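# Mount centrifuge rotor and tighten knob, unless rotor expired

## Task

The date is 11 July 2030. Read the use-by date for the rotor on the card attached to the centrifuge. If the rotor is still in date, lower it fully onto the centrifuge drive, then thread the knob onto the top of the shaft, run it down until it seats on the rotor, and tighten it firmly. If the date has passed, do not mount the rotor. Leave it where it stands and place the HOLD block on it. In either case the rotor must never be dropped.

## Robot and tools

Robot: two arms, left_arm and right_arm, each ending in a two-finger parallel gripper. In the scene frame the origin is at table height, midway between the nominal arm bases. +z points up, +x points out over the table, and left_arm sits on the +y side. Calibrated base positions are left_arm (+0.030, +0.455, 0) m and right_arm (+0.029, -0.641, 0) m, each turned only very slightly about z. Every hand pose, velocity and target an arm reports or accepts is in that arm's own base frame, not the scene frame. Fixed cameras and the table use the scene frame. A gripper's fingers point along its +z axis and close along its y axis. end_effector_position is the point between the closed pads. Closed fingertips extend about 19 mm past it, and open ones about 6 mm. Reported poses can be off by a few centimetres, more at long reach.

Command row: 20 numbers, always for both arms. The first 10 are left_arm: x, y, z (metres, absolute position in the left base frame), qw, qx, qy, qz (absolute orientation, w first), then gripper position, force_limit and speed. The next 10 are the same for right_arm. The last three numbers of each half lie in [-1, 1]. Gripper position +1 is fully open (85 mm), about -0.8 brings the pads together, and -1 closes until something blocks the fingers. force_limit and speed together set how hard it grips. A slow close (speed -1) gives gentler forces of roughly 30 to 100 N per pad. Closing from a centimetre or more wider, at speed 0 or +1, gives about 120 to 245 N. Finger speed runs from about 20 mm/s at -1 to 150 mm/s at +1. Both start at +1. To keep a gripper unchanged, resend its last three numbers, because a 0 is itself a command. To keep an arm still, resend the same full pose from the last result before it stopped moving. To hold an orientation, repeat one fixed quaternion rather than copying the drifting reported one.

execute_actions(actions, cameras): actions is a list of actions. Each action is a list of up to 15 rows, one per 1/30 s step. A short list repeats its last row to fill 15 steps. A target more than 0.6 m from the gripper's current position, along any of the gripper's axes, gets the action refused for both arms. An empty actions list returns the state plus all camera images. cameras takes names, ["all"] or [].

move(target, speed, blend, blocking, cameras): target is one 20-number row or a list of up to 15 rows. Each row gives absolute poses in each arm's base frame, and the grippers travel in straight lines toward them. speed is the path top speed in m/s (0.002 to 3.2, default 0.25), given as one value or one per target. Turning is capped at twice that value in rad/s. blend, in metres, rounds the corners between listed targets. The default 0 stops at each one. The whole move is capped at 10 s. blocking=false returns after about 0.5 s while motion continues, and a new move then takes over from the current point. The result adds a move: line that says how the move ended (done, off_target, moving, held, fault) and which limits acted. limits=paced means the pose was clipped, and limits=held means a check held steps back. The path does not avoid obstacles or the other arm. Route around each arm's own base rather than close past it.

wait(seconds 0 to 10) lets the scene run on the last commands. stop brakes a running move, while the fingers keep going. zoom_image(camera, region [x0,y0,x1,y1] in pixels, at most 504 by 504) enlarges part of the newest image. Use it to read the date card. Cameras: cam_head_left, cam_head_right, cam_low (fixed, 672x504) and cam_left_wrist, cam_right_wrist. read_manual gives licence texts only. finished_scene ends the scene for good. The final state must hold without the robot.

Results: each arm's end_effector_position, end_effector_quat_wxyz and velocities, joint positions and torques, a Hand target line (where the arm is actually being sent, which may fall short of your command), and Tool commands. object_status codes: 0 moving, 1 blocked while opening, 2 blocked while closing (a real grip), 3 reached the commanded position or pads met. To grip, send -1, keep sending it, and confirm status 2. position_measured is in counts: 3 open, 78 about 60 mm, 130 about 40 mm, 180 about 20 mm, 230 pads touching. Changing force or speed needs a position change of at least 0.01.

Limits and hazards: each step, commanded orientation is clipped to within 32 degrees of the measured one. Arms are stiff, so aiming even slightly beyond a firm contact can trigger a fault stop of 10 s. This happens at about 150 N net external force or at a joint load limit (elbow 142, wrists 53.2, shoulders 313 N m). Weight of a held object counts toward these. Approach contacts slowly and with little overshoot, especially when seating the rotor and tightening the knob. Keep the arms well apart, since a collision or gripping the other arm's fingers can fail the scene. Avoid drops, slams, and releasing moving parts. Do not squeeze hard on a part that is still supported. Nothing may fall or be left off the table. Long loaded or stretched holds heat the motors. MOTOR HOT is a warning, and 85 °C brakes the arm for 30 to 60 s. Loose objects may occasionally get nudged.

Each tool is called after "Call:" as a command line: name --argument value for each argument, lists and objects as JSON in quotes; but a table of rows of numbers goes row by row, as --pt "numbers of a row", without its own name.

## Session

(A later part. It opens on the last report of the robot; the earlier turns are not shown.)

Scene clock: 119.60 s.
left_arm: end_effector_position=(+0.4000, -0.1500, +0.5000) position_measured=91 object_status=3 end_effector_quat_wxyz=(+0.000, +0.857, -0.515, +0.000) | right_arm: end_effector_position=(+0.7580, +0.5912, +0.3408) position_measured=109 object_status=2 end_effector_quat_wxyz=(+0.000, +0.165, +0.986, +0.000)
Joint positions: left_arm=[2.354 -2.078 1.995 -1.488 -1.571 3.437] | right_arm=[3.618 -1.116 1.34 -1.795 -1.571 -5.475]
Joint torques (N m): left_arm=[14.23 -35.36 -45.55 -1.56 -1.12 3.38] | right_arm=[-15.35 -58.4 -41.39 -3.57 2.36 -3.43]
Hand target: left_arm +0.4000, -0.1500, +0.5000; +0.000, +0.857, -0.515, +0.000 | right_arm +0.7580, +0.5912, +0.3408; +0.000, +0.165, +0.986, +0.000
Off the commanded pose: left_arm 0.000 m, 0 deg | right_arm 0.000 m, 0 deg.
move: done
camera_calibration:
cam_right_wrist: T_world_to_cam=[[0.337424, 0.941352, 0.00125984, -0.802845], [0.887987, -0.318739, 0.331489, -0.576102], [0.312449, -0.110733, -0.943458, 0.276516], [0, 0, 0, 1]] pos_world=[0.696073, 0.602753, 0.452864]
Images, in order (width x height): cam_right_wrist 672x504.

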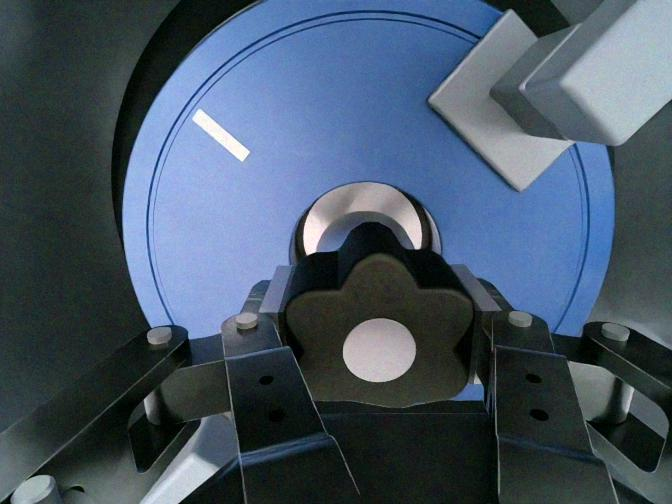

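Call:
move --target '[0.40,-0.15,0.50,0,0.8569,-0.5154,0,0.3,0,-0.8,0.7580,0.5912,0.3385,0,-0.1650,-0.9863,0,-1,-1,-0.8]' --speed 0.01 --cameras '[]'

Call:
move --target '[0.40,-0.15,0.50,0,0.8569,-0.5154,0,0.3,0,-0.8,0.7580,0.5912,0.3365,0,-0.1650,-0.9863,0,-1,-1,-0.8]' --speed 0.01 --cameras '[]'

Scene clock: 120.47 s.
left_arm: end_effector_position=(+0.4000, -0.1500, +0.5000) position_measured=91 object_status=3 end_effector_quat_wxyz=(+0.000, +0.857, -0.515, +0.000) | right_arm: end_effector_position=(+0.7580, +0.5912, +0.3386) position_measured=109 object_status=2 end_effector_quat_wxyz=(+0.000, +0.165, +0.986, +0.000)
Joint positions: left_arm=[2.354 -2.078 1.995 -1.488 -1.571 3.437] | right_arm=[3.618 -1.115 1.343 -1.799 -1.571 -5.475]
Joint torques (N m): left_arm=[14.68 -35.11 -45.16 -1.88 -1.07 3.37] | right_arm=[-16.33 -59.26 -40.42 -4.2 2.21 -3.02]
Hand target: left_arm +0.4000, -0.1500, +0.5000; +0.000, +0.857, -0.515, +0.000 | right_arm +0.7580, +0.5912, +0.3385; +0.000, +0.165, +0.986, +0.000
Off the commanded pose: left_arm 0.000 m, 0 deg | right_arm 0.000 m, 0 deg.
move: done
No camera images: "cameras" was empty.

Scene clock: 121.17 s.
left_arm: end_effector_position=(+0.4000, -0.1500, +0.5000) position_measured=91 object_status=3 end_effector_quat_wxyz=(+0.000, +0.857, -0.515, +0.000) | right_arm: end_effector_position=(+0.7580, +0.5912, +0.3366) position_measured=109 object_status=2 end_effector_quat_wxyz=(+0.000, +0.165, +0.986, +0.000)
Joint positions: left_arm=[2.354 -2.078 1.995 -1.488 -1.571 3.437] | right_arm=[3.618 -1.115 1.346 -1.802 -1.571 -5.475]
Joint torques (N m): left_arm=[14.98 -35.27 -45.47 -1.52 -0.97 3.43] | right_arm=[-14.59 -58.09 -39.11 -4.14 2.23 -3.19]
Hand target: left_arm +0.4000, -0.1500, +0.5000; +0.000, +0.857, -0.515, +0.000 | right_arm +0.7580, +0.5912, +0.3365; +0.000, +0.165, +0.986, +0.000
Off the commanded pose: left_arm 0.000 m, 0 deg | right_arm 0.000 m, 0 deg.
move: done
No camera images: "cameras" was empty.

Call:
move --target '[0.40,-0.15,0.50,0,0.8569,-0.5154,0,0.3,0,-0.8,0.7580,0.5912,0.3345,0,-0.1650,-0.9863,0,-1,-1,-0.8]' --speed 0.01 --cameras '[]'

Call:
move --target '[0.40,-0.15,0.50,0,0.8569,-0.5154,0,0.3,0,-0.8,0.7580,0.5912,0.3325,0,-0.1650,-0.9863,0,-1,-1,-0.8]' --speed 0.01 --cameras '["cam_right_wrist","cam_head_left"]'

Call:
zoom_image --camera "cam_right_wrist" --region '[260, 180, 500, 420]'

Call:
zoom_image --camera "cam_head_left" --region '[200, 130, 320, 250]'

Scene clock: 122.07 s.
left_arm: end_effector_position=(+0.4000, -0.1500, +0.5000) position_measured=91 object_status=3 end_effector_quat_wxyz=(+0.000, +0.857, -0.515, +0.000) | right_arm: end_effector_position=(+0.7580, +0.5912, +0.3346) position_measured=109 object_status=2 end_effector_quat_wxyz=(+0.000, +0.165, +0.986, +0.000)
Joint positions: left_arm=[2.354 -2.078 1.995 -1.488 -1.571 3.437] | right_arm=[3.618 -1.114 1.348 -1.805 -1.571 -5.475]
Joint torques (N m): left_arm=[14.39 -35.5 -44.66 -1.56 -1.1 3.3] | right_arm=[-16.03 -58.27 -40.31 -4.38 2.42 -3.17]
Hand target: left_arm +0.4000, -0.1500, +0.5000; +0.000, +0.857, -0.515, +0.000 | right_arm +0.7580, +0.5912, +0.3345; +0.000, +0.165, +0.986, +0.000
Off the commanded pose: left_arm 0.000 m, 0 deg | right_arm 0.000 m, 0 deg.
move: done
No camera images: "cameras" was empty.

Scene clock: 122.77 s.
left_arm: end_effector_position=(+0.4000, -0.1500, +0.5000) position_measured=91 object_status=3 end_effector_quat_wxyz=(+0.000, +0.857, -0.515, +0.000) | right_arm: end_effector_position=(+0.7580, +0.5912, +0.3326) position_measured=109 object_status=2 end_effector_quat_wxyz=(+0.000, +0.165, +0.986, +0.000)
Joint positions: left_arm=[2.354 -2.078 1.995 -1.488 -1.571 3.437] | right_arm=[3.618 -1.113 1.351 -1.808 -1.571 -5.475]
Joint torques (N m): left_arm=[14.56 -34.95 -45.24 -1.5 -1.08 3.2] | right_arm=[-16.82 -58.08 -39.36 -3.6 2.45 -3.15]
Hand target: left_arm +0.4000, -0.1500, +0.5000; +0.000, +0.857, -0.515, +0.000 | right_arm +0.7580, +0.5912, +0.3325; +0.000, +0.165, +0.986, +0.000
Off the commanded pose: left_arm 0.000 m, 0 deg | right_arm 0.000 m, 0 deg.
move: done
camera_calibration:
cam_right_wrist: T_world_to_cam=[[0.337424, 0.941352, 0.00125984, -0.802835], [0.887987, -0.318739, 0.331489, -0.573351], [0.312449, -0.110733, -0.943458, 0.268686], [0, 0, 0, 1]] pos_world=[0.696073, 0.602753, 0.444564]
Images, in order (width x height): cam_head_left 672x504, cam_right_wrist 672x504.

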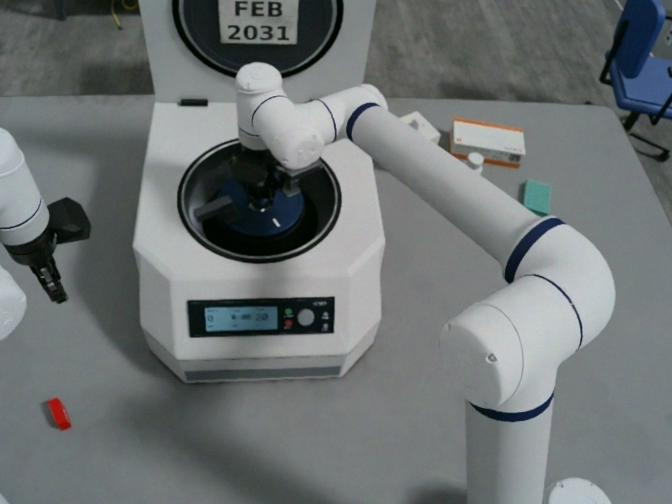

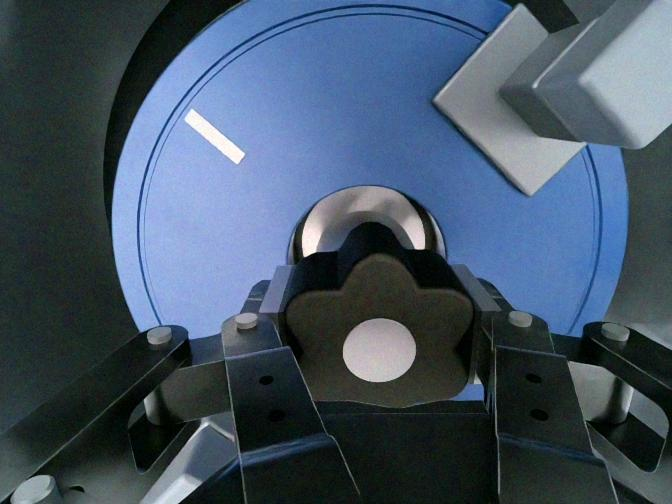

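Scaled by 2.100.

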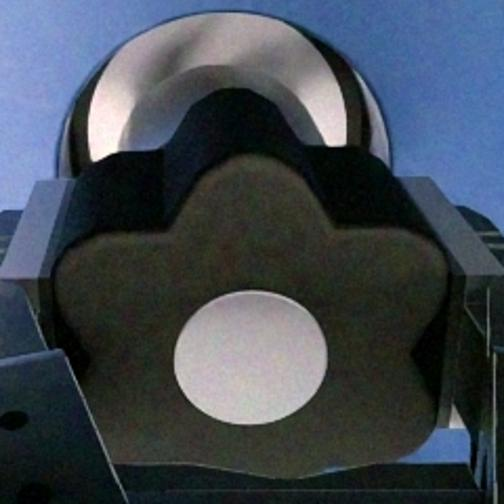

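Scaled by 4.200.

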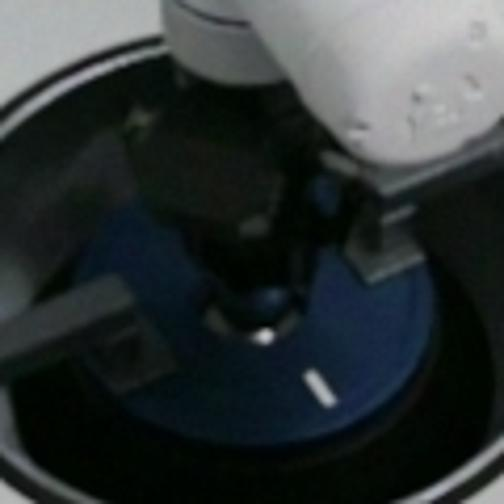

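Call:
move --target '[0.40,-0.15,0.50,0,0.8569,-0.5154,0,0.3,0,-0.8,0.7580,0.5912,0.3305,0,-0.1650,-0.9863,0,-1,-1,-0.8]' --speed 0.01 --cameras '[]'

Call:
move --target '[0.40,-0.15,0.50,0,0.8569,-0.5154,0,0.3,0,-0.8,0.7580,0.5912,0.3285,0,-0.1650,-0.9863,0,-1,-1,-0.8]' --speed 0.01 --cameras '[]'

Scene clock: 123.67 s.
left_arm: end_effector_position=(+0.4000, -0.1500, +0.5000) position_measured=91 object_status=3 end_effector_quat_wxyz=(+0.000, +0.857, -0.515, +0.000) | right_arm: end_effector_position=(+0.7580, +0.5912, +0.3306) position_measured=109 object_status=2 end_effector_quat_wxyz=(+0.000, +0.165, +0.986, +0.000)
Joint positions: left_arm=[2.354 -2.078 1.995 -1.488 -1.571 3.437] | right_arm=[3.618 -1.112 1.353 -1.812 -1.571 -5.475]
Joint torques (N m): left_arm=[14.32 -35.26 -45.38 -1.56 -1.26 3.06] | right_arm=[-15.68 -56.86 -39.66 -4.22 1.95 -3.31]
Hand target: left_arm +0.4000, -0.1500, +0.5000; +0.000, +0.857, -0.515, +0.000 | right_arm +0.7580, +0.5912, +0.3305; +0.000, +0.165, +0.986, +0.000
Off the commanded pose: left_arm 0.000 m, 0 deg | right_arm 0.000 m, 0 deg.
move: done
No camera images: "cameras" was empty.

Scene clock: 124.37 s.
left_arm: end_effector_position=(+0.4000, -0.1500, +0.5000) position_measured=91 object_status=3 end_effector_quat_wxyz=(+0.000, +0.857, -0.515, +0.000) | right_arm: end_effector_position=(+0.7580, +0.5912, +0.3286) position_measured=109 object_status=2 end_effector_quat_wxyz=(+0.000, +0.165, +0.986, +0.000)
Joint positions: left_arm=[2.354 -2.078 1.995 -1.488 -1.571 3.437] | right_arm=[3.618 -1.111 1.356 -1.815 -1.571 -5.475]
Joint torques (N m): left_arm=[14.84 -35.49 -45.36 -1.55 -1.02 3.45] | right_arm=[-17.21 -59.81 -39.34 -4.25 2.22 -3.15]
Hand target: left_arm +0.4000, -0.1500, +0.5000; +0.000, +0.857, -0.515, +0.000 | right_arm +0.7580, +0.5912, +0.3285; +0.000, +0.165, +0.986, +0.000
Off the commanded pose: left_arm 0.000 m, 0 deg | right_arm 0.000 m, 0 deg.
move: done
No camera images: "cameras" was empty.

Call:
move --target '[0.40,-0.15,0.50,0,0.8569,-0.5154,0,0.3,0,-0.8,0.7580,0.5912,0.3265,0,-0.1650,-0.9863,0,-1,-1,-0.8]' --speed 0.01 --cameras '[]'

Call:
move --target '[0.40,-0.15,0.50,0,0.8569,-0.5154,0,0.3,0,-0.8,0.7580,0.5912,0.3245,0,-0.1650,-0.9863,0,-1,-1,-0.8]' --speed 0.01 --cameras '["cam_right_wrist","cam_head_left"]'

Call:
zoom_image --camera "cam_head_left" --region '[220, 150, 300, 230]'

Call:
zoom_image --camera "cam_right_wrist" --region '[260, 180, 500, 420]'

Scene clock: 125.23 s.
left_arm: end_effector_position=(+0.4000, -0.1500, +0.5000) position_measured=91 object_status=3 end_effector_quat_wxyz=(+0.000, +0.857, -0.515, +0.000) | right_arm: end_effector_position=(+0.7580, +0.5912, +0.3268) position_measured=109 object_status=2 end_effector_quat_wxyz=(+0.000, +0.165, +0.986, +0.000)
Joint positions: left_arm=[2.354 -2.078 1.995 -1.488 -1.571 3.437] | right_arm=[3.618 -1.111 1.358 -1.818 -1.571 -5.475]
Joint torques (N m): left_arm=[14.07 -35.33 -45.4 -1.64 -1.04 3.26] | right_arm=[-16.24 -25.11 -16.8 -2.06 1.6 -3.19]
Hand target: left_arm +0.4000, -0.1500, +0.5000; +0.000, +0.857, -0.515, +0.000 | right_arm +0.7580, +0.5912, +0.3265; +0.000, +0.165, +0.986, +0.000
Off the commanded pose: left_arm 0.000 m, 0 deg | right_arm 0.000 m, 0 deg.
move: done
No camera images: "cameras" was empty.

Scene clock: 125.93 s.
left_arm: end_effector_position=(+0.4000, -0.1500, +0.5000) position_measured=91 object_status=3 end_effector_quat_wxyz=(+0.000, +0.857, -0.515, +0.000) | right_arm: end_effector_position=(+0.7580, +0.5912, +0.3247) position_measured=109 object_status=2 end_effector_quat_wxyz=(+0.000, +0.165, +0.986, +0.000)
Joint positions: left_arm=[2.354 -2.078 1.995 -1.488 -1.571 3.437] | right_arm=[3.618 -1.11 1.36 -1.821 -1.571 -5.475]
Joint torques (N m): left_arm=[14.43 -35.49 -45.57 -1.54 -1.09 3.08] | right_arm=[-10.11 -59.49 -35.76 -2.03 -0.83 -3.14]
Hand target: left_arm +0.4000, -0.1500, +0.5000; +0.000, +0.857, -0.515, +0.000 | right_arm +0.7580, +0.5912, +0.3245; +0.000, +0.165, +0.986, +0.000
Off the commanded pose: left_arm 0.000 m, 0 deg | right_arm 0.000 m, 0 deg.
move: done
camera_calibration:
cam_right_wrist: T_world_to_cam=[[0.337415, 0.941355, 0.0013922, -0.802879], [0.887957, -0.318766, 0.331543, -0.570752], [0.312543, -0.110631, -0.943439, 0.261191], [0, 0, 0, 1]] pos_world=[0.696073, 0.602754, 0.436764]
Images, in order (width x height): cam_head_left 672x504, cam_right_wrist 672x504.

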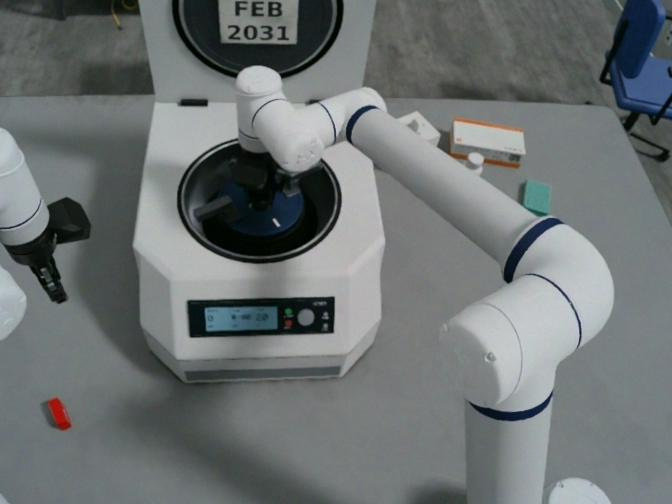

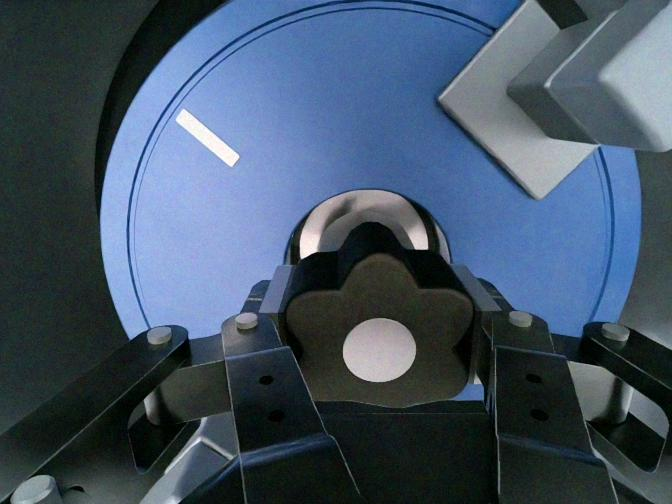

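Scaled by 6.300.

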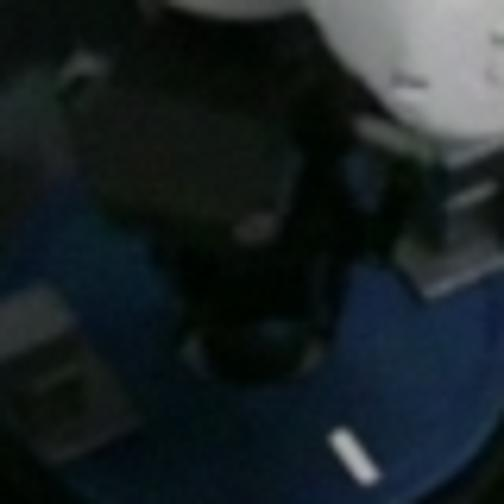

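Scaled by 2.100.

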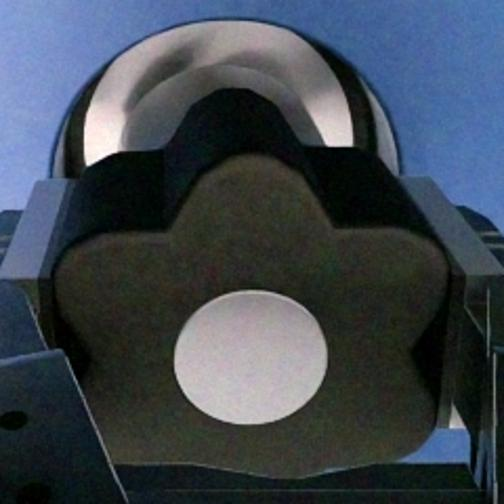

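Call:
move --target '[0.40,-0.15,0.50,0,0.8569,-0.5154,0,0.3,0,-0.8,0.7580,0.5912,0.3230,0,-0.1650,-0.9863,0,-1,-1,-0.8]' --speed 0.01 --cameras '[]'

Call:
move --target '[0.40,-0.15,0.50,0,0.8569,-0.5154,0,0.3,0,-0.8,0.7580,0.5912,0.3215,0,-0.1650,-0.9863,0,-1,-1,-0.8]' --speed 0.01 --cameras '[]'

Scene clock: 126.83 s.
left_arm: end_effector_position=(+0.4000, -0.1500, +0.5000) position_measured=91 object_status=3 end_effector_quat_wxyz=(+0.000, +0.857, -0.515, +0.000) | right_arm: end_effector_position=(+0.7580, +0.5912, +0.3230) position_measured=109 object_status=2 end_effector_quat_wxyz=(+0.000, +0.165, +0.986, +0.000)
Joint positions: left_arm=[2.354 -2.078 1.995 -1.488 -1.571 3.437] | right_arm=[3.618 -1.109 1.362 -1.824 -1.571 -5.475]
Joint torques (N m): left_arm=[14.37 -35.68 -44.98 -1.57 -0.94 3.09] | right_arm=[-7.32 -56.32 -34.94 -2.45 -2.74 -3.24]
Hand target: left_arm +0.4000, -0.1500, +0.5000; +0.000, +0.857, -0.515, +0.000 | right_arm +0.7580, +0.5912, +0.3230; +0.000, +0.165, +0.986, +0.000
Off the commanded pose: left_arm 0.000 m, 0 deg | right_arm 0.000 m, 0 deg.
move: done
No camera images: "cameras" was empty.

Scene clock: 127.53 s.
left_arm: end_effector_position=(+0.4000, -0.1500, +0.5000) position_measured=91 object_status=3 end_effector_quat_wxyz=(+0.000, +0.857, -0.515, +0.000) | right_arm: end_effector_position=(+0.7580, +0.5912, +0.3215) position_measured=109 object_status=2 end_effector_quat_wxyz=(+0.000, +0.165, +0.986, +0.000)
Joint positions: left_arm=[2.354 -2.078 1.995 -1.488 -1.571 3.437] | right_arm=[3.618 -1.109 1.364 -1.826 -1.571 -5.475]
Joint torques (N m): left_arm=[13.76 -35.03 -45.54 -1.64 -1.17 3.14] | right_arm=[-5.44 -58.96 -36.13 -2.4 -2.4 -3.28]
Hand target: left_arm +0.4000, -0.1500, +0.5000; +0.000, +0.857, -0.515, +0.000 | right_arm +0.7580, +0.5912, +0.3215; +0.000, +0.165, +0.986, +0.000
Off the commanded pose: left_arm 0.000 m, 0 deg | right_arm 0.000 m, 0 deg.
move: done
No camera images: "cameras" was empty.

Call:
move --target '[0.40,-0.15,0.50,0,0.8569,-0.5154,0,0.3,0,-0.8,0.7580,0.5912,0.3200,0,-0.1650,-0.9863,0,-1,-1,-0.8]' --speed 0.01 --cameras '["cam_right_wrist","cam_head_left"]'

Call:
zoom_image --camera "cam_right_wrist" --region '[260, 180, 500, 420]'

Call:
zoom_image --camera "cam_head_left" --region '[220, 150, 300, 230]'

Scene clock: 128.37 s.
left_arm: end_effector_position=(+0.4000, -0.1500, +0.5000) position_measured=91 object_status=3 end_effector_quat_wxyz=(+0.000, +0.857, -0.515, +0.000) | right_arm: end_effector_position=(+0.7580, +0.5912, +0.3200) position_measured=109 object_status=2 end_effector_quat_wxyz=(+0.000, +0.165, +0.986, +0.000)
Joint positions: left_arm=[2.354 -2.078 1.995 -1.488 -1.571 3.437] | right_arm=[3.618 -1.108 1.366 -1.829 -1.571 -5.475]
Joint torques (N m): left_arm=[14.3 -36.49 -45.13 -1.59 -0.84 3.15] | right_arm=[-4.62 -57.84 -36.08 -1.93 -2.66 -3.07]
Hand target: left_arm +0.4000, -0.1500, +0.5000; +0.000, +0.857, -0.515, +0.000 | right_arm +0.7580, +0.5912, +0.3200; +0.000, +0.165, +0.986, +0.000
Off the commanded pose: left_arm 0.000 m, 0 deg | right_arm 0.000 m, 0 deg.
move: done
camera_calibration:
cam_right_wrist: T_world_to_cam=[[0.337424, 0.941352, 0.00125984, -0.802853], [0.887987, -0.318739, 0.331489, -0.569296], [0.312449, -0.110733, -0.943458, 0.256861], [0, 0, 0, 1]] pos_world=[0.696173, 0.602753, 0.432064]
Images, in order (width x height): cam_head_left 672x504, cam_right_wrist 672x504.

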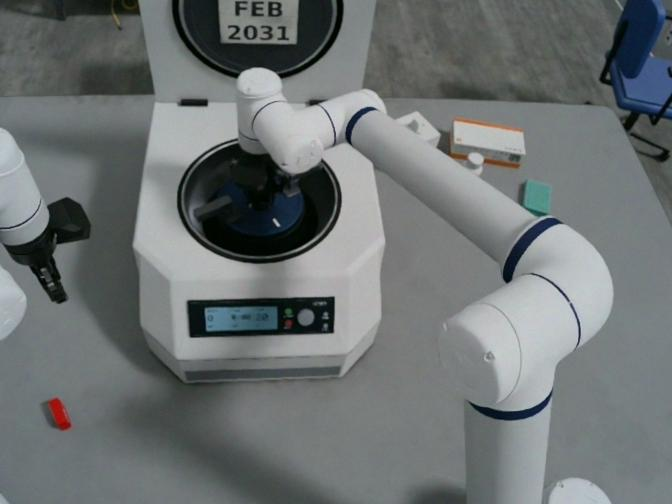

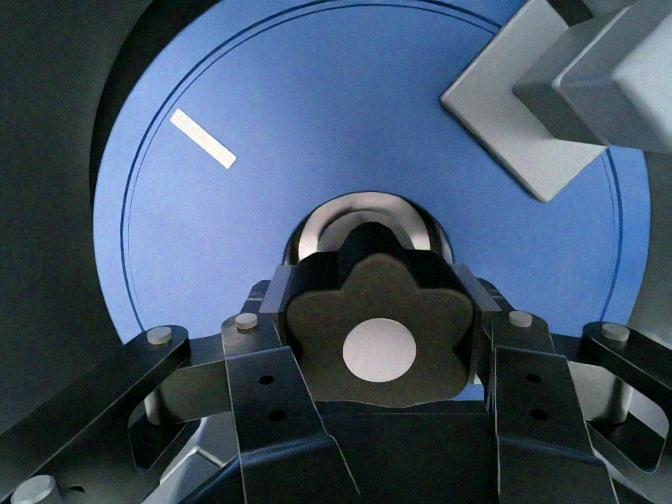

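Scaled by 2.100.

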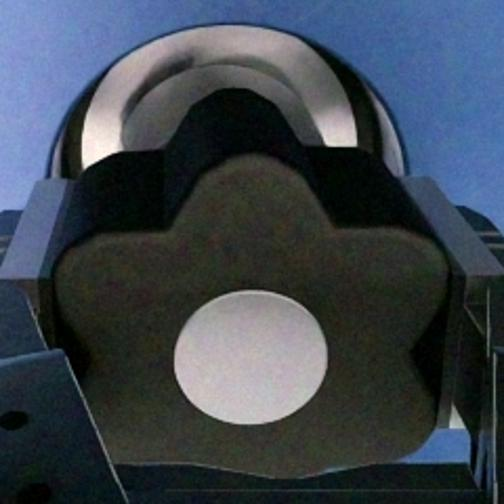

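Scaled by 6.300.

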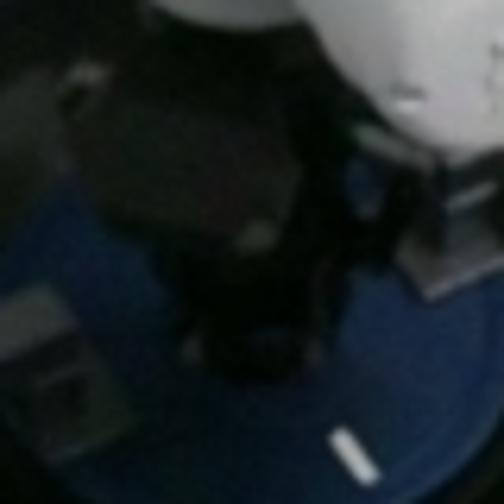

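Call:
move --target '[0.40,-0.15,0.50,0,0.8569,-0.5154,0,0.3,0,-0.8,0.7580,0.5912,0.3185,0,-0.1650,-0.9863,0,-1,-1,-0.8]' --speed 0.01 --cameras '[]'

Call:
move --target '[0.40,-0.15,0.50,0,0.8569,-0.5154,0,0.3,0,-0.8,0.7580,0.5912,0.3170,0,-0.1650,-0.9863,0,-1,-1,-0.8]' --speed 0.01 --cameras '[]'

Scene clock: 129.27 s.
left_arm: end_effector_position=(+0.4000, -0.1500, +0.5000) position_measured=91 object_status=3 end_effector_quat_wxyz=(+0.000, +0.857, -0.515, +0.000) | right_arm: end_effector_position=(+0.7580, +0.5912, +0.3187) position_measured=109 object_status=2 end_effector_quat_wxyz=(+0.000, +0.165, +0.986, +0.000)
Joint positions: left_arm=[2.354 -2.078 1.995 -1.488 -1.571 3.437] | right_arm=[3.618 -1.107 1.367 -1.831 -1.571 -5.475]
Joint torques (N m): left_arm=[15.55 -34.29 -45.31 -1.65 -1.09 3.24] | right_arm=[0.73 -37.78 -17.94 0.77 -2.03 -2.86]
Hand target: left_arm +0.4000, -0.1500, +0.5000; +0.000, +0.857, -0.515, +0.000 | right_arm +0.7580, +0.5912, +0.3185; +0.000, +0.165, +0.986, +0.000
Off the commanded pose: left_arm 0.000 m, 0 deg | right_arm 0.000 m, 0 deg.
move: done
No camera images: "cameras" was empty.

Scene clock: 129.97 s.
left_arm: end_effector_position=(+0.4000, -0.1500, +0.5000) position_measured=91 object_status=3 end_effector_quat_wxyz=(+0.000, +0.857, -0.515, +0.000) | right_arm: end_effector_position=(+0.7580, +0.5912, +0.3173) position_measured=109 object_status=2 end_effector_quat_wxyz=(+0.000, +0.165, +0.986, +0.000)
Joint positions: left_arm=[2.354 -2.078 1.995 -1.488 -1.571 3.437] | right_arm=[3.618 -1.107 1.369 -1.833 -1.571 -5.475]
Joint torques (N m): left_arm=[15.36 -34.58 -44.93 -1.64 -0.94 3.08] | right_arm=[1.77 -2.31 5.83 2.23 -1.04 -3.09]
Hand target: left_arm +0.4000, -0.1500, +0.5000; +0.000, +0.857, -0.515, +0.000 | right_arm +0.7580, +0.5912, +0.3170; +0.000, +0.165, +0.986, +0.000
Off the commanded pose: left_arm 0.000 m, 0 deg | right_arm 0.000 m, 0 deg.
move: done
No camera images: "cameras" was empty.

Call:
move --pt "0.40 -0.15 0.50 0 0.8569 -0.5154 0 0.3 0 -0.8 0.7580 0.5912 0.3175 0 0.8141 0.5807 0 -1 -1 -0.8" --pt "0.40 -0.15 0.50 0 0.8569 -0.5154 0 0.3 0 -0.8 0.7580 0.5912 0.3175 0 0.9863 -0.1650 0 -1 -1 -0.8" --speed 0.6 --blend 0.01 --cameras '["cam_right_wrist"]'

Call:
zoom_image --camera "cam_right_wrist" --region '[260, 180, 500, 420]'

Scene clock: 133.57 s.
left_arm: end_effector_position=(+0.4000, -0.1500, +0.5000) position_measured=91 object_status=3 end_effector_quat_wxyz=(+0.000, +0.857, -0.515, +0.000) | right_arm: end_effector_position=(+0.7580, +0.5912, +0.3175) position_measured=109 object_status=2 end_effector_quat_wxyz=(+0.000, +0.986, -0.165, +0.000)
Joint positions: left_arm=[2.354 -2.078 1.995 -1.488 -1.571 3.437] | right_arm=[3.618 -1.107 1.369 -1.833 -1.571 -2.334]
Joint torques (N m): left_arm=[15.02 -35.15 -45.43 -1.55 -0.9 3.26] | right_arm=[6.78 -8.04 -18.04 0.99 -2.56 3.73]
Hand target: left_arm +0.4000, -0.1500, +0.5000; +0.000, +0.857, -0.515, +0.000 | right_arm +0.7580, +0.5912, +0.3175; +0.000, +0.986, -0.165, +0.000
Off the commanded pose: left_arm 0.000 m, 0 deg | right_arm 0.000 m, 0 deg.
move: done
camera_calibration:
cam_right_wrist: T_world_to_cam=[[-0.337226, -0.941423, 0.00118722, 0.821684], [-0.888063, 0.31853, 0.331486, 0.401117], [-0.312447, 0.110732, -0.943459, 0.597275], [0, 0, 0, 1]] pos_world=[0.819927, 0.579647, 0.429564]
Images, in order (width x height): cam_right_wrist 672x504.

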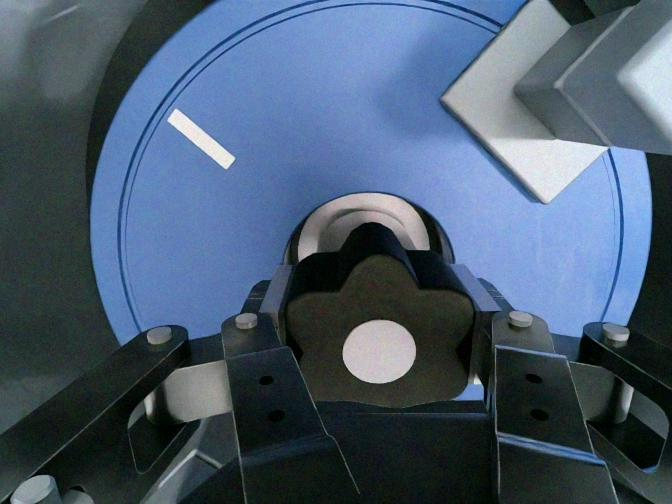

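Scaled by 2.100.

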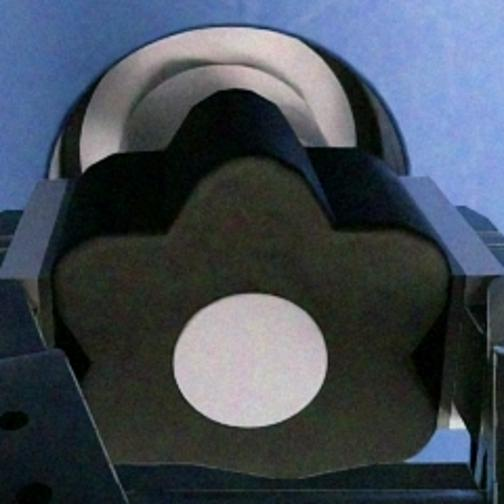

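Call:
move --pt "0.40 -0.15 0.50 0 0.8569 -0.5154 0 0.3 0 -0.8 0.7580 0.5912 0.3172 0 0.5807 -0.8141 0 -1 -1 -0.8" --pt "0.40 -0.15 0.50 0 0.8569 -0.5154 0 0.3 0 -0.8 0.7580 0.5912 0.3170 0 -0.1650 -0.9863 0 -1 -1 -0.8" --speed 0.6 --blend 0.01 --cameras '["cam_right_wrist"]'

Call:
zoom_image --camera "cam_right_wrist" --region '[260, 180, 500, 420]'

Scene clock: 137.13 s.
left_arm: end_effector_position=(+0.4000, -0.1500, +0.5000) position_measured=91 object_status=3 end_effector_quat_wxyz=(+0.000, +0.857, -0.515, +0.000) | right_arm: end_effector_position=(+0.7580, +0.5912, +0.3170) position_measured=109 object_status=2 end_effector_quat_wxyz=(+0.000, +0.165, +0.986, +0.000)
Joint positions: left_arm=[2.354 -2.078 1.995 -1.488 -1.571 3.437] | right_arm=[3.618 -1.107 1.369 -1.833 -1.571 0.808]
Joint torques (N m): left_arm=[15.61 -35.75 -45.35 -1.76 -0.87 3.05] | right_arm=[9.31 1.55 -6.91 4.05 -2.58 3.52]
Hand target: left_arm +0.4000, -0.1500, +0.5000; +0.000, +0.857, -0.515, +0.000 | right_arm +0.7580, +0.5912, +0.3170; +0.000, +0.165, +0.986, +0.000
Off the commanded pose: left_arm 0.000 m, 0 deg | right_arm 0.000 m, 0 deg.
move: done
camera_calibration:
cam_right_wrist: T_world_to_cam=[[0.337198, 0.941433, 0.00127618, -0.802747], [0.888072, -0.318535, 0.331456, -0.56847], [0.31245, -0.110633, -0.94347, 0.253974], [0, 0, 0, 1]] pos_world=[0.696173, 0.602753, 0.429064]
Images, in order (width x height): cam_right_wrist 672x504.

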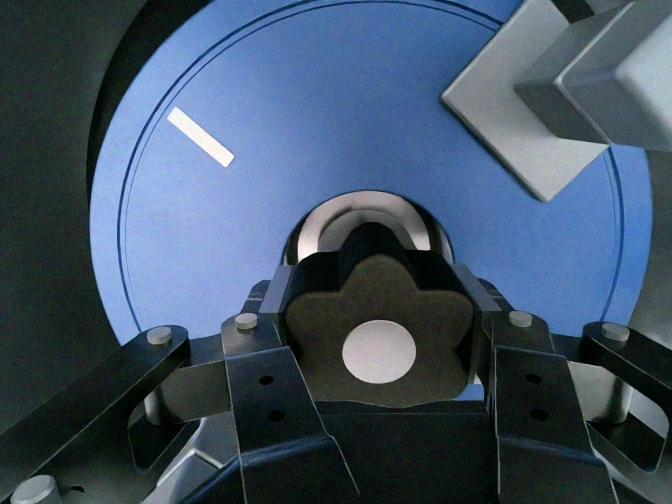

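Scaled by 2.100.

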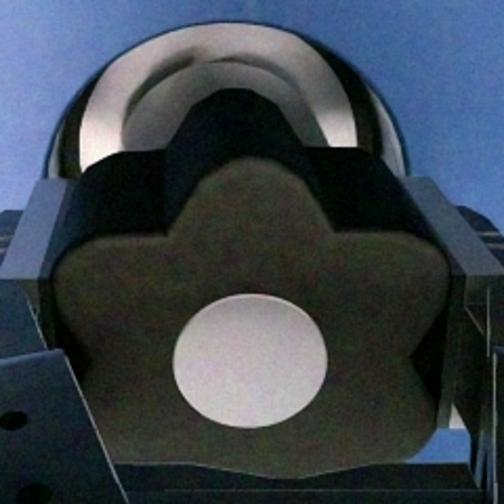

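Call:
move --pt "0.40 -0.15 0.50 0 0.8569 -0.5154 0 0.3 0 -0.8 0.7580 0.5912 0.3190 0 0.1650 0.9863 0 -1 -1 -0.8" --pt "0.40 -0.15 0.50 0 0.8569 -0.5154 0 0.3 0 -0.8 0.7580 0.5912 0.3190 0 0.1650 0.9863 0 0.4 -1 -0.8" --speed 0.02 --cameras '["cam_right_wrist"]'

Call:
zoom_image --camera "cam_right_wrist" --region '[220, 170, 520, 420]'

Scene clock: 139.20 s.
left_arm: end_effector_position=(+0.4000, -0.1500, +0.5000) position_measured=91 object_status=3 end_effector_quat_wxyz=(+0.000, +0.857, -0.515, +0.000) | right_arm: end_effector_position=(+0.7580, +0.5912, +0.3190) position_measured=78 object_status=0 end_effector_quat_wxyz=(+0.000, +0.165, +0.986, +0.000)
Joint positions: left_arm=[2.354 -2.078 1.995 -1.488 -1.571 3.437] | right_arm=[3.618 -1.107 1.367 -1.83 -1.571 0.808]
Joint torques (N m): left_arm=[14.32 -33.1 -45.46 -1.64 -0.77 3.18] | right_arm=[5.89 -72.32 -52.05 -3.53 0.04 2.75]
Hand target: left_arm +0.4000, -0.1500, +0.5000; +0.000, +0.857, -0.515, +0.000 | right_arm +0.7580, +0.5912, +0.3190; +0.000, +0.165, +0.986, +0.000
Off the commanded pose: left_arm 0.000 m, 0 deg | right_arm 0.000 m, 0 deg.
move: done
camera_calibration:
cam_right_wrist: T_world_to_cam=[[0.337453, 0.941342, 0.00117088, -0.802793], [0.887977, -0.318735, 0.331519, -0.568884], [0.312446, -0.110832, -0.943448, 0.256006], [0, 0, 0, 1]] pos_world=[0.696073, 0.602753, 0.431064]
Images, in order (width x height): cam_right_wrist 672x504.

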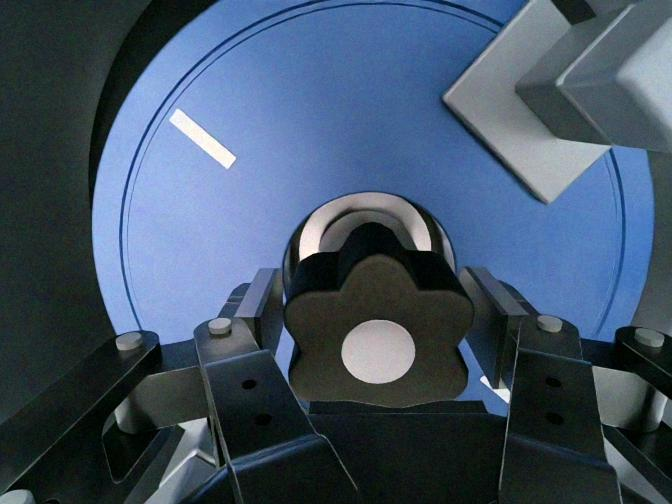

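Scaled by 1.680.

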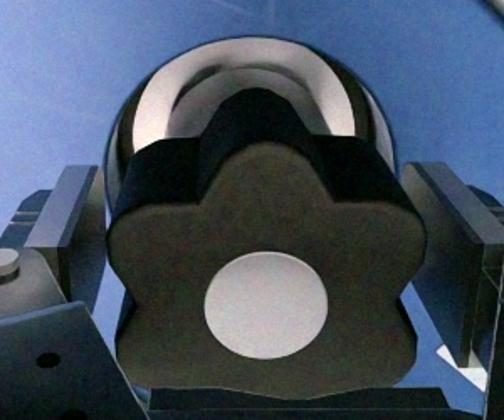

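Call:
move --pt "0.40 -0.15 0.50 0 0.8569 -0.5154 0 0.3 0 -0.8 0.7580 0.5912 0.3190 0 0.1650 0.9863 0 1 -1 -0.5" --pt "0.40 -0.15 0.50 0 0.8569 -0.5154 0 0.3 0 -0.8 0.7580 0.5912 0.3190 0 0.1650 0.9863 0 1 -1 -0.5" --speed 0.5 --cameras '["cam_right_wrist"]'

Call:
zoom_image --camera "cam_right_wrist" --region '[220, 170, 520, 420]'

Call:
move --pt "0.40 -0.15 0.50 0 0.8569 -0.5154 0 0.3 0 -0.8 0.7580 0.5912 0.3190 0 0.8141 0.5807 0 1 -1 -0.5" --pt "0.40 -0.15 0.50 0 0.8569 -0.5154 0 0.3 0 -0.8 0.7580 0.5912 0.3190 0 0.9863 -0.1650 0 1 -1 -0.5" --speed 0.8 --blend 0.01 --cameras '["cam_right_wrist"]'

Call:
zoom_image --camera "cam_right_wrist" --region '[220, 170, 520, 420]'

Scene clock: 140.83 s.
left_arm: end_effector_position=(+0.4000, -0.1500, +0.5000) position_measured=91 object_status=3 end_effector_quat_wxyz=(+0.000, +0.857, -0.515, +0.000) | right_arm: end_effector_position=(+0.7580, +0.5912, +0.3190) position_measured=3 object_status=3 end_effector_quat_wxyz=(+0.000, +0.165, +0.986, +0.000)
Joint positions: left_arm=[2.354 -2.078 1.995 -1.488 -1.571 3.437] | right_arm=[3.618 -1.107 1.367 -1.83 -1.571 0.808]
Joint torques (N m): left_arm=[14.38 -34.47 -45.87 -1.7 -0.77 3.25] | right_arm=[-2.8 -73.66 -52.02 -3.68 1.79 1.66]
Hand target: left_arm +0.4000, -0.1500, +0.5000; +0.000, +0.857, -0.515, +0.000 | right_arm +0.7580, +0.5912, +0.3190; +0.000, +0.165, +0.986, +0.000
Off the commanded pose: left_arm 0.000 m, 0 deg | right_arm 0.000 m, 0 deg.
move: done
camera_calibration:
cam_right_wrist: T_world_to_cam=[[0.337424, 0.941352, 0.00125984, -0.802818], [0.887987, -0.318739, 0.331489, -0.568876], [0.312449, -0.110733, -0.943458, 0.255949], [0, 0, 0, 1]] pos_world=[0.696073, 0.602753, 0.431064]
Images, in order (width x height): cam_right_wrist 672x504.

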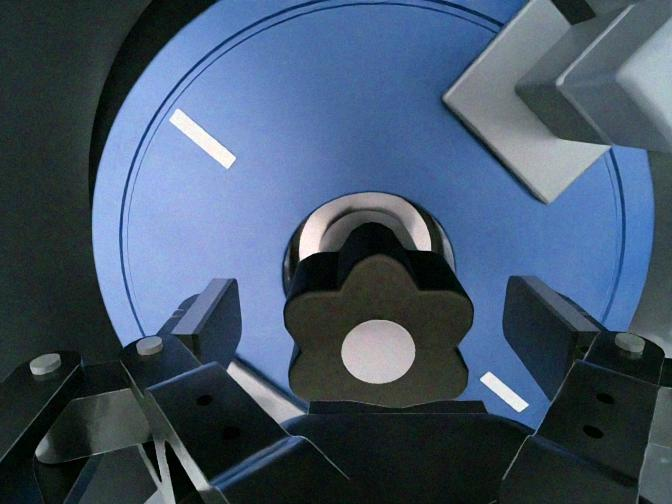

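Scaled by 1.680.

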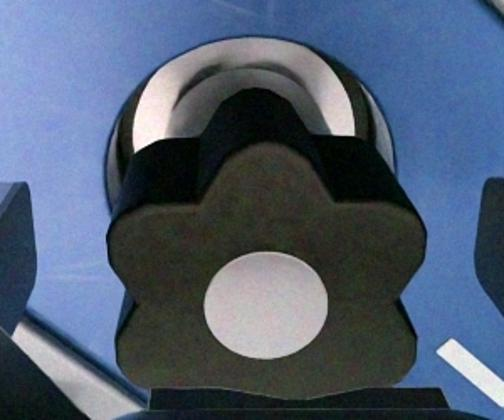

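Scene clock: 143.67 s.
left_arm: end_effector_position=(+0.4000, -0.1500, +0.5000) position_measured=91 object_status=3 end_effector_quat_wxyz=(+0.000, +0.857, -0.515, +0.000) | right_arm: end_effector_position=(+0.7580, +0.5912, +0.3190) position_measured=3 object_status=3 end_effector_quat_wxyz=(+0.000, +0.986, -0.165, +0.000)
Joint positions: left_arm=[2.354 -2.078 1.995 -1.488 -1.571 3.437] | right_arm=[3.618 -1.107 1.367 -1.83 -1.571 3.95]
Joint torques (N m): left_arm=[14.26 -34.03 -45.29 -1.68 -0.73 3] | right_arm=[12.17 -55.86 -51.91 -1.25 -2.27 2.94]
Hand target: left_arm +0.4000, -0.1500, +0.5000; +0.000, +0.857, -0.515, +0.000 | right_arm +0.7580, +0.5912, +0.3190; +0.000, +0.986, -0.165, +0.000
Off the commanded pose: left_arm 0.000 m, 0 deg | right_arm 0.000 m, 0 deg.
move: done
camera_calibration:
cam_right_wrist: T_world_to_cam=[[-0.337226, -0.941423, 0.00118722, 0.821683], [-0.888063, 0.31853, 0.331486, 0.40062], [-0.312447, 0.110732, -0.943459, 0.59869], [0, 0, 0, 1]] pos_world=[0.819927, 0.579647, 0.431064]
Images, in order (width x height): cam_right_wrist 672x504.

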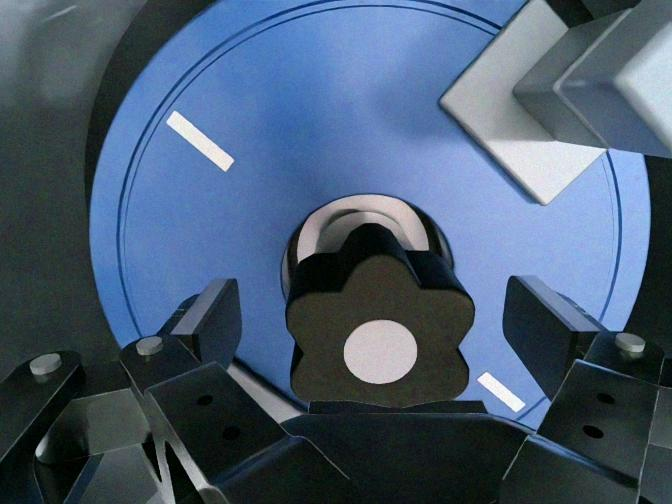

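Scaled by 1.680.

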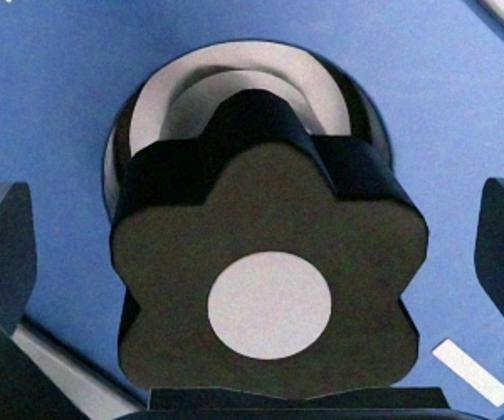

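Call:
move --pt "0.40 -0.15 0.50 0 0.8569 -0.5154 0 0.3 0 -0.8 0.7579 0.5918 0.3190 0 0.4147 0.9100 0 1 -1 -0.5" --pt "0.40 -0.15 0.50 0 0.8569 -0.5154 0 0.3 0 -0.8 0.7579 0.5918 0.3190 0 -0.7716 0.6361 0 1 -1 -0.5" --pt "0.40 -0.15 0.50 0 0.8569 -0.5154 0 0.3 0 -0.8 0.7579 0.5918 0.3190 0 -0.8141 -0.5807 0 1 -1 -0.5" --pt "0.40 -0.15 0.50 0 0.8569 -0.5154 0 0.3 0 -0.8 0.7579 0.5918 0.3190 0 -0.1650 -0.9863 0 1 -1 -0.5" --speed 1.3 --blend 0.01 --cameras '["cam_right_wrist"]'

Call:
zoom_image --camera "cam_right_wrist" --region '[220, 170, 520, 420]'

Scene clock: 148.97 s.
left_arm: end_effector_position=(+0.4000, -0.1500, +0.5000) position_measured=91 object_status=3 end_effector_quat_wxyz=(+0.000, +0.857, -0.515, +0.000) | right_arm: end_effector_position=(+0.7579, +0.5918, +0.3190) position_measured=3 object_status=3 end_effector_quat_wxyz=(+0.000, +0.165, +0.986, +0.000)
Joint positions: left_arm=[2.354 -2.078 1.995 -1.488 -1.571 3.437] | right_arm=[3.619 -1.107 1.366 -1.83 -1.571 -5.474]
Joint torques (N m): left_arm=[14.82 -34.33 -45.56 -1.88 -0.84 2.94] | right_arm=[-15.72 -74.28 -51.67 -0.84 1.98 -3.21]
Hand target: left_arm +0.4000, -0.1500, +0.5000; +0.000, +0.857, -0.515, +0.000 | right_arm +0.7579, +0.5918, +0.3190; +0.000, +0.165, +0.986, +0.000
Off the commanded pose: left_arm 0.000 m, 0 deg | right_arm 0.000 m, 0 deg.
move: done
camera_calibration:
cam_right_wrist: T_world_to_cam=[[0.337566, 0.941301, 0.00121276, -0.803397], [0.887933, -0.318855, 0.33152, -0.568502], [0.312447, -0.110833, -0.943447, 0.256103], [0, 0, 0, 1]] pos_world=[0.695973, 0.603354, 0.431064]
Images, in order (width x height): cam_right_wrist 672x504.

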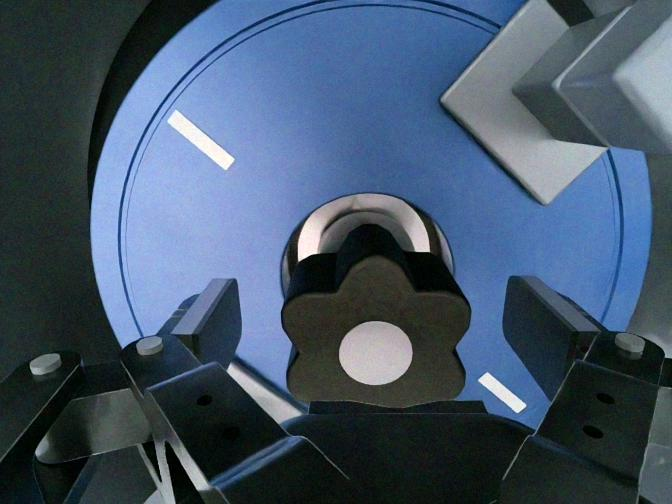

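Scaled by 1.680.

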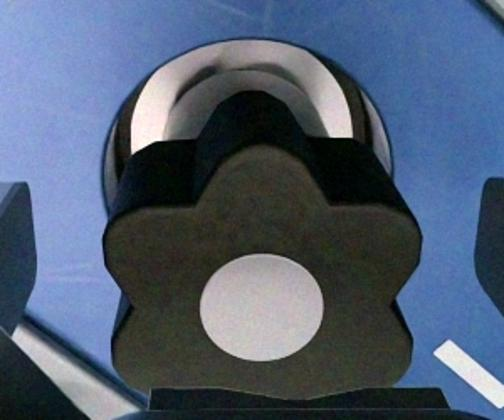

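Call:
move --pt "0.40 -0.15 0.50 0 0.8569 -0.5154 0 0.3 0 -0.8 0.7579 0.5918 0.3190 0 -0.1650 -0.9863 0 -1 -1 -0.8" --pt "0.40 -0.15 0.50 0 0.8569 -0.5154 0 0.3 0 -0.8 0.7579 0.5918 0.3180 0 -0.1650 -0.9863 0 -1 -1 -0.8" --speed 0.02 --cameras '["cam_right_wrist"]'

Call:
zoom_image --camera "cam_right_wrist" --region '[220, 170, 520, 420]'

Scene clock: 151.33 s.
left_arm: end_effector_position=(+0.4000, -0.1500, +0.5000) position_measured=91 object_status=3 end_effector_quat_wxyz=(+0.000, +0.857, -0.515, +0.000) | right_arm: end_effector_position=(+0.7579, +0.5918, +0.3182) position_measured=109 object_status=2 end_effector_quat_wxyz=(+0.000, +0.165, +0.986, +0.000)
Joint positions: left_arm=[2.354 -2.078 1.995 -1.488 -1.571 3.437] | right_arm=[3.619 -1.107 1.367 -1.832 -1.571 -5.474]
Joint torques (N m): left_arm=[14.47 -33.1 -46.07 -1.73 -0.74 2.97] | right_arm=[5.72 -17.87 -16.97 -5.6 2.36 -3.04]
Hand target: left_arm +0.4000, -0.1500, +0.5000; +0.000, +0.857, -0.515, +0.000 | right_arm +0.7579, +0.5918, +0.3180; +0.000, +0.165, +0.986, +0.000
Off the commanded pose: left_arm 0.000 m, 0 deg | right_arm 0.000 m, 0 deg.
move: done
camera_calibration:
cam_right_wrist: T_world_to_cam=[[0.337405, 0.941359, 0.00142447, -0.803444], [0.887929, -0.318756, 0.331627, -0.568428], [0.312634, -0.110628, -0.94341, 0.255047], [0, 0, 0, 1]] pos_world=[0.696074, 0.603354, 0.430264]
Images, in order (width x height): cam_right_wrist 672x504.

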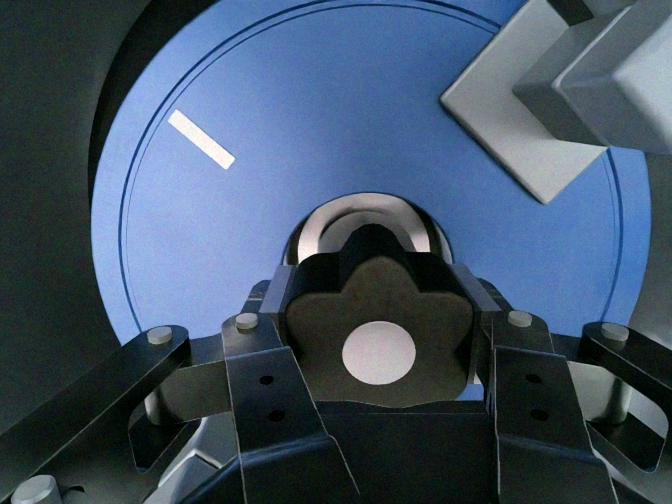

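Scaled by 1.680.

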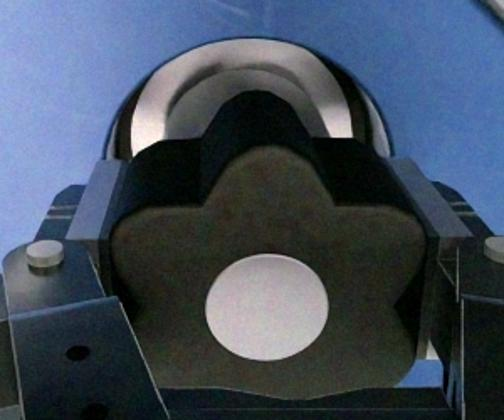

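Call:
move --pt "0.40 -0.15 0.50 0 0.8569 -0.5154 0 0.3 0 -0.8 0.7579 0.5918 0.3180 0 0.8141 0.5807 0 -1 -1 -0.8" --pt "0.40 -0.15 0.50 0 0.8569 -0.5154 0 0.3 0 -0.8 0.7579 0.5918 0.3180 0 0.9863 -0.1650 0 -1 -1 -0.8" --speed 0.7 --blend 0.01 --cameras '[]'

Call:
move --pt "0.40 -0.15 0.50 0 0.8569 -0.5154 0 0.3 0 -0.8 0.7579 0.5918 0.3180 0 0.5807 -0.8141 0 -1 -1 -0.8" --pt "0.40 -0.15 0.50 0 0.8569 -0.5154 0 0.3 0 -0.8 0.7579 0.5918 0.3180 0 -0.1650 -0.9863 0 -1 -1 -0.8" --speed 0.7 --blend 0.01 --cameras '["cam_right_wrist"]'

Call:
zoom_image --camera "cam_right_wrist" --region '[220, 170, 520, 420]'

Scene clock: 154.60 s.
left_arm: end_effector_position=(+0.4000, -0.1500, +0.5000) position_measured=91 object_status=3 end_effector_quat_wxyz=(+0.000, +0.857, -0.515, +0.000) | right_arm: end_effector_position=(+0.7579, +0.5918, +0.3180) position_measured=109 object_status=2 end_effector_quat_wxyz=(+0.000, +0.986, -0.165, +0.000)
Joint positions: left_arm=[2.354 -2.078 1.995 -1.488 -1.571 3.437] | right_arm=[3.619 -1.107 1.367 -1.832 -1.571 -2.333]
Joint torques (N m): left_arm=[13.96 -33.04 -45.54 -1.66 -0.56 3.05] | right_arm=[33.49 -16.65 -22.42 1.5 1.43 4.21]
Hand target: left_arm +0.4000, -0.1500, +0.5000; +0.000, +0.857, -0.515, +0.000 | right_arm +0.7579, +0.5918, +0.3180; +0.000, +0.986, -0.165, +0.000
Off the commanded pose: left_arm 0.000 m, 0 deg | right_arm 0.000 m, 0 deg.
move: done
No camera images: "cameras" was empty.

Scene clock: 157.67 s.
left_arm: end_effector_position=(+0.4000, -0.1500, +0.5000) position_measured=91 object_status=3 end_effector_quat_wxyz=(+0.000, +0.857, -0.515, +0.000) | right_arm: end_effector_position=(+0.7579, +0.5918, +0.3180) position_measured=109 object_status=2 end_effector_quat_wxyz=(+0.000, +0.165, +0.986, +0.000)
Joint positions: left_arm=[2.354 -2.078 1.995 -1.488 -1.571 3.437] | right_arm=[3.619 -1.107 1.367 -1.832 -1.571 0.809]
Joint torques (N m): left_arm=[15.16 -32.69 -45.64 -1.71 -0.65 3.13] | right_arm=[19.13 -11.08 -24 -1.64 -0.59 3]
Hand target: left_arm +0.4000, -0.1500, +0.5000; +0.000, +0.857, -0.515, +0.000 | right_arm +0.7579, +0.5918, +0.3180; +0.000, +0.165, +0.986, +0.000
Off the commanded pose: left_arm 0.000 m, 0 deg | right_arm 0.000 m, 0 deg.
move: done
camera_calibration:
cam_right_wrist: T_world_to_cam=[[0.337198, 0.941433, 0.00127618, -0.803246], [0.888072, -0.318535, 0.331456, -0.568433], [0.31245, -0.110633, -0.94347, 0.255047], [0, 0, 0, 1]] pos_world=[0.695973, 0.603353, 0.430064]
Images, in order (width x height): cam_right_wrist 672x504.

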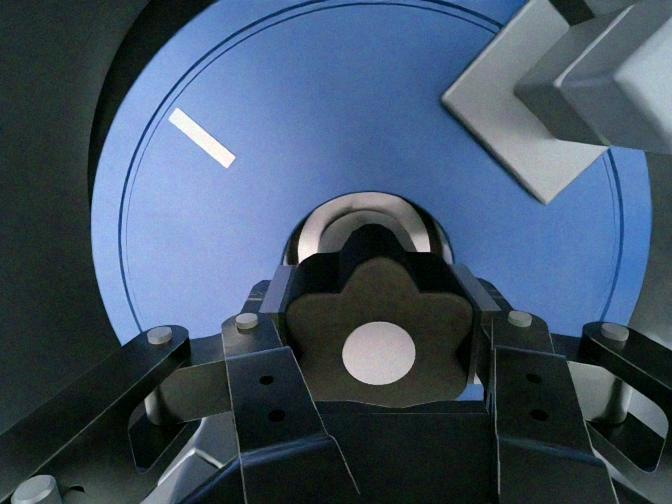

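Scaled by 1.680.

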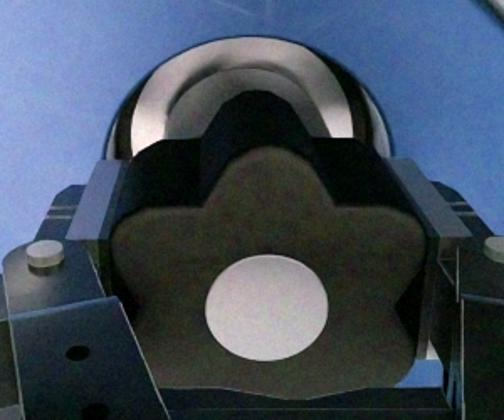

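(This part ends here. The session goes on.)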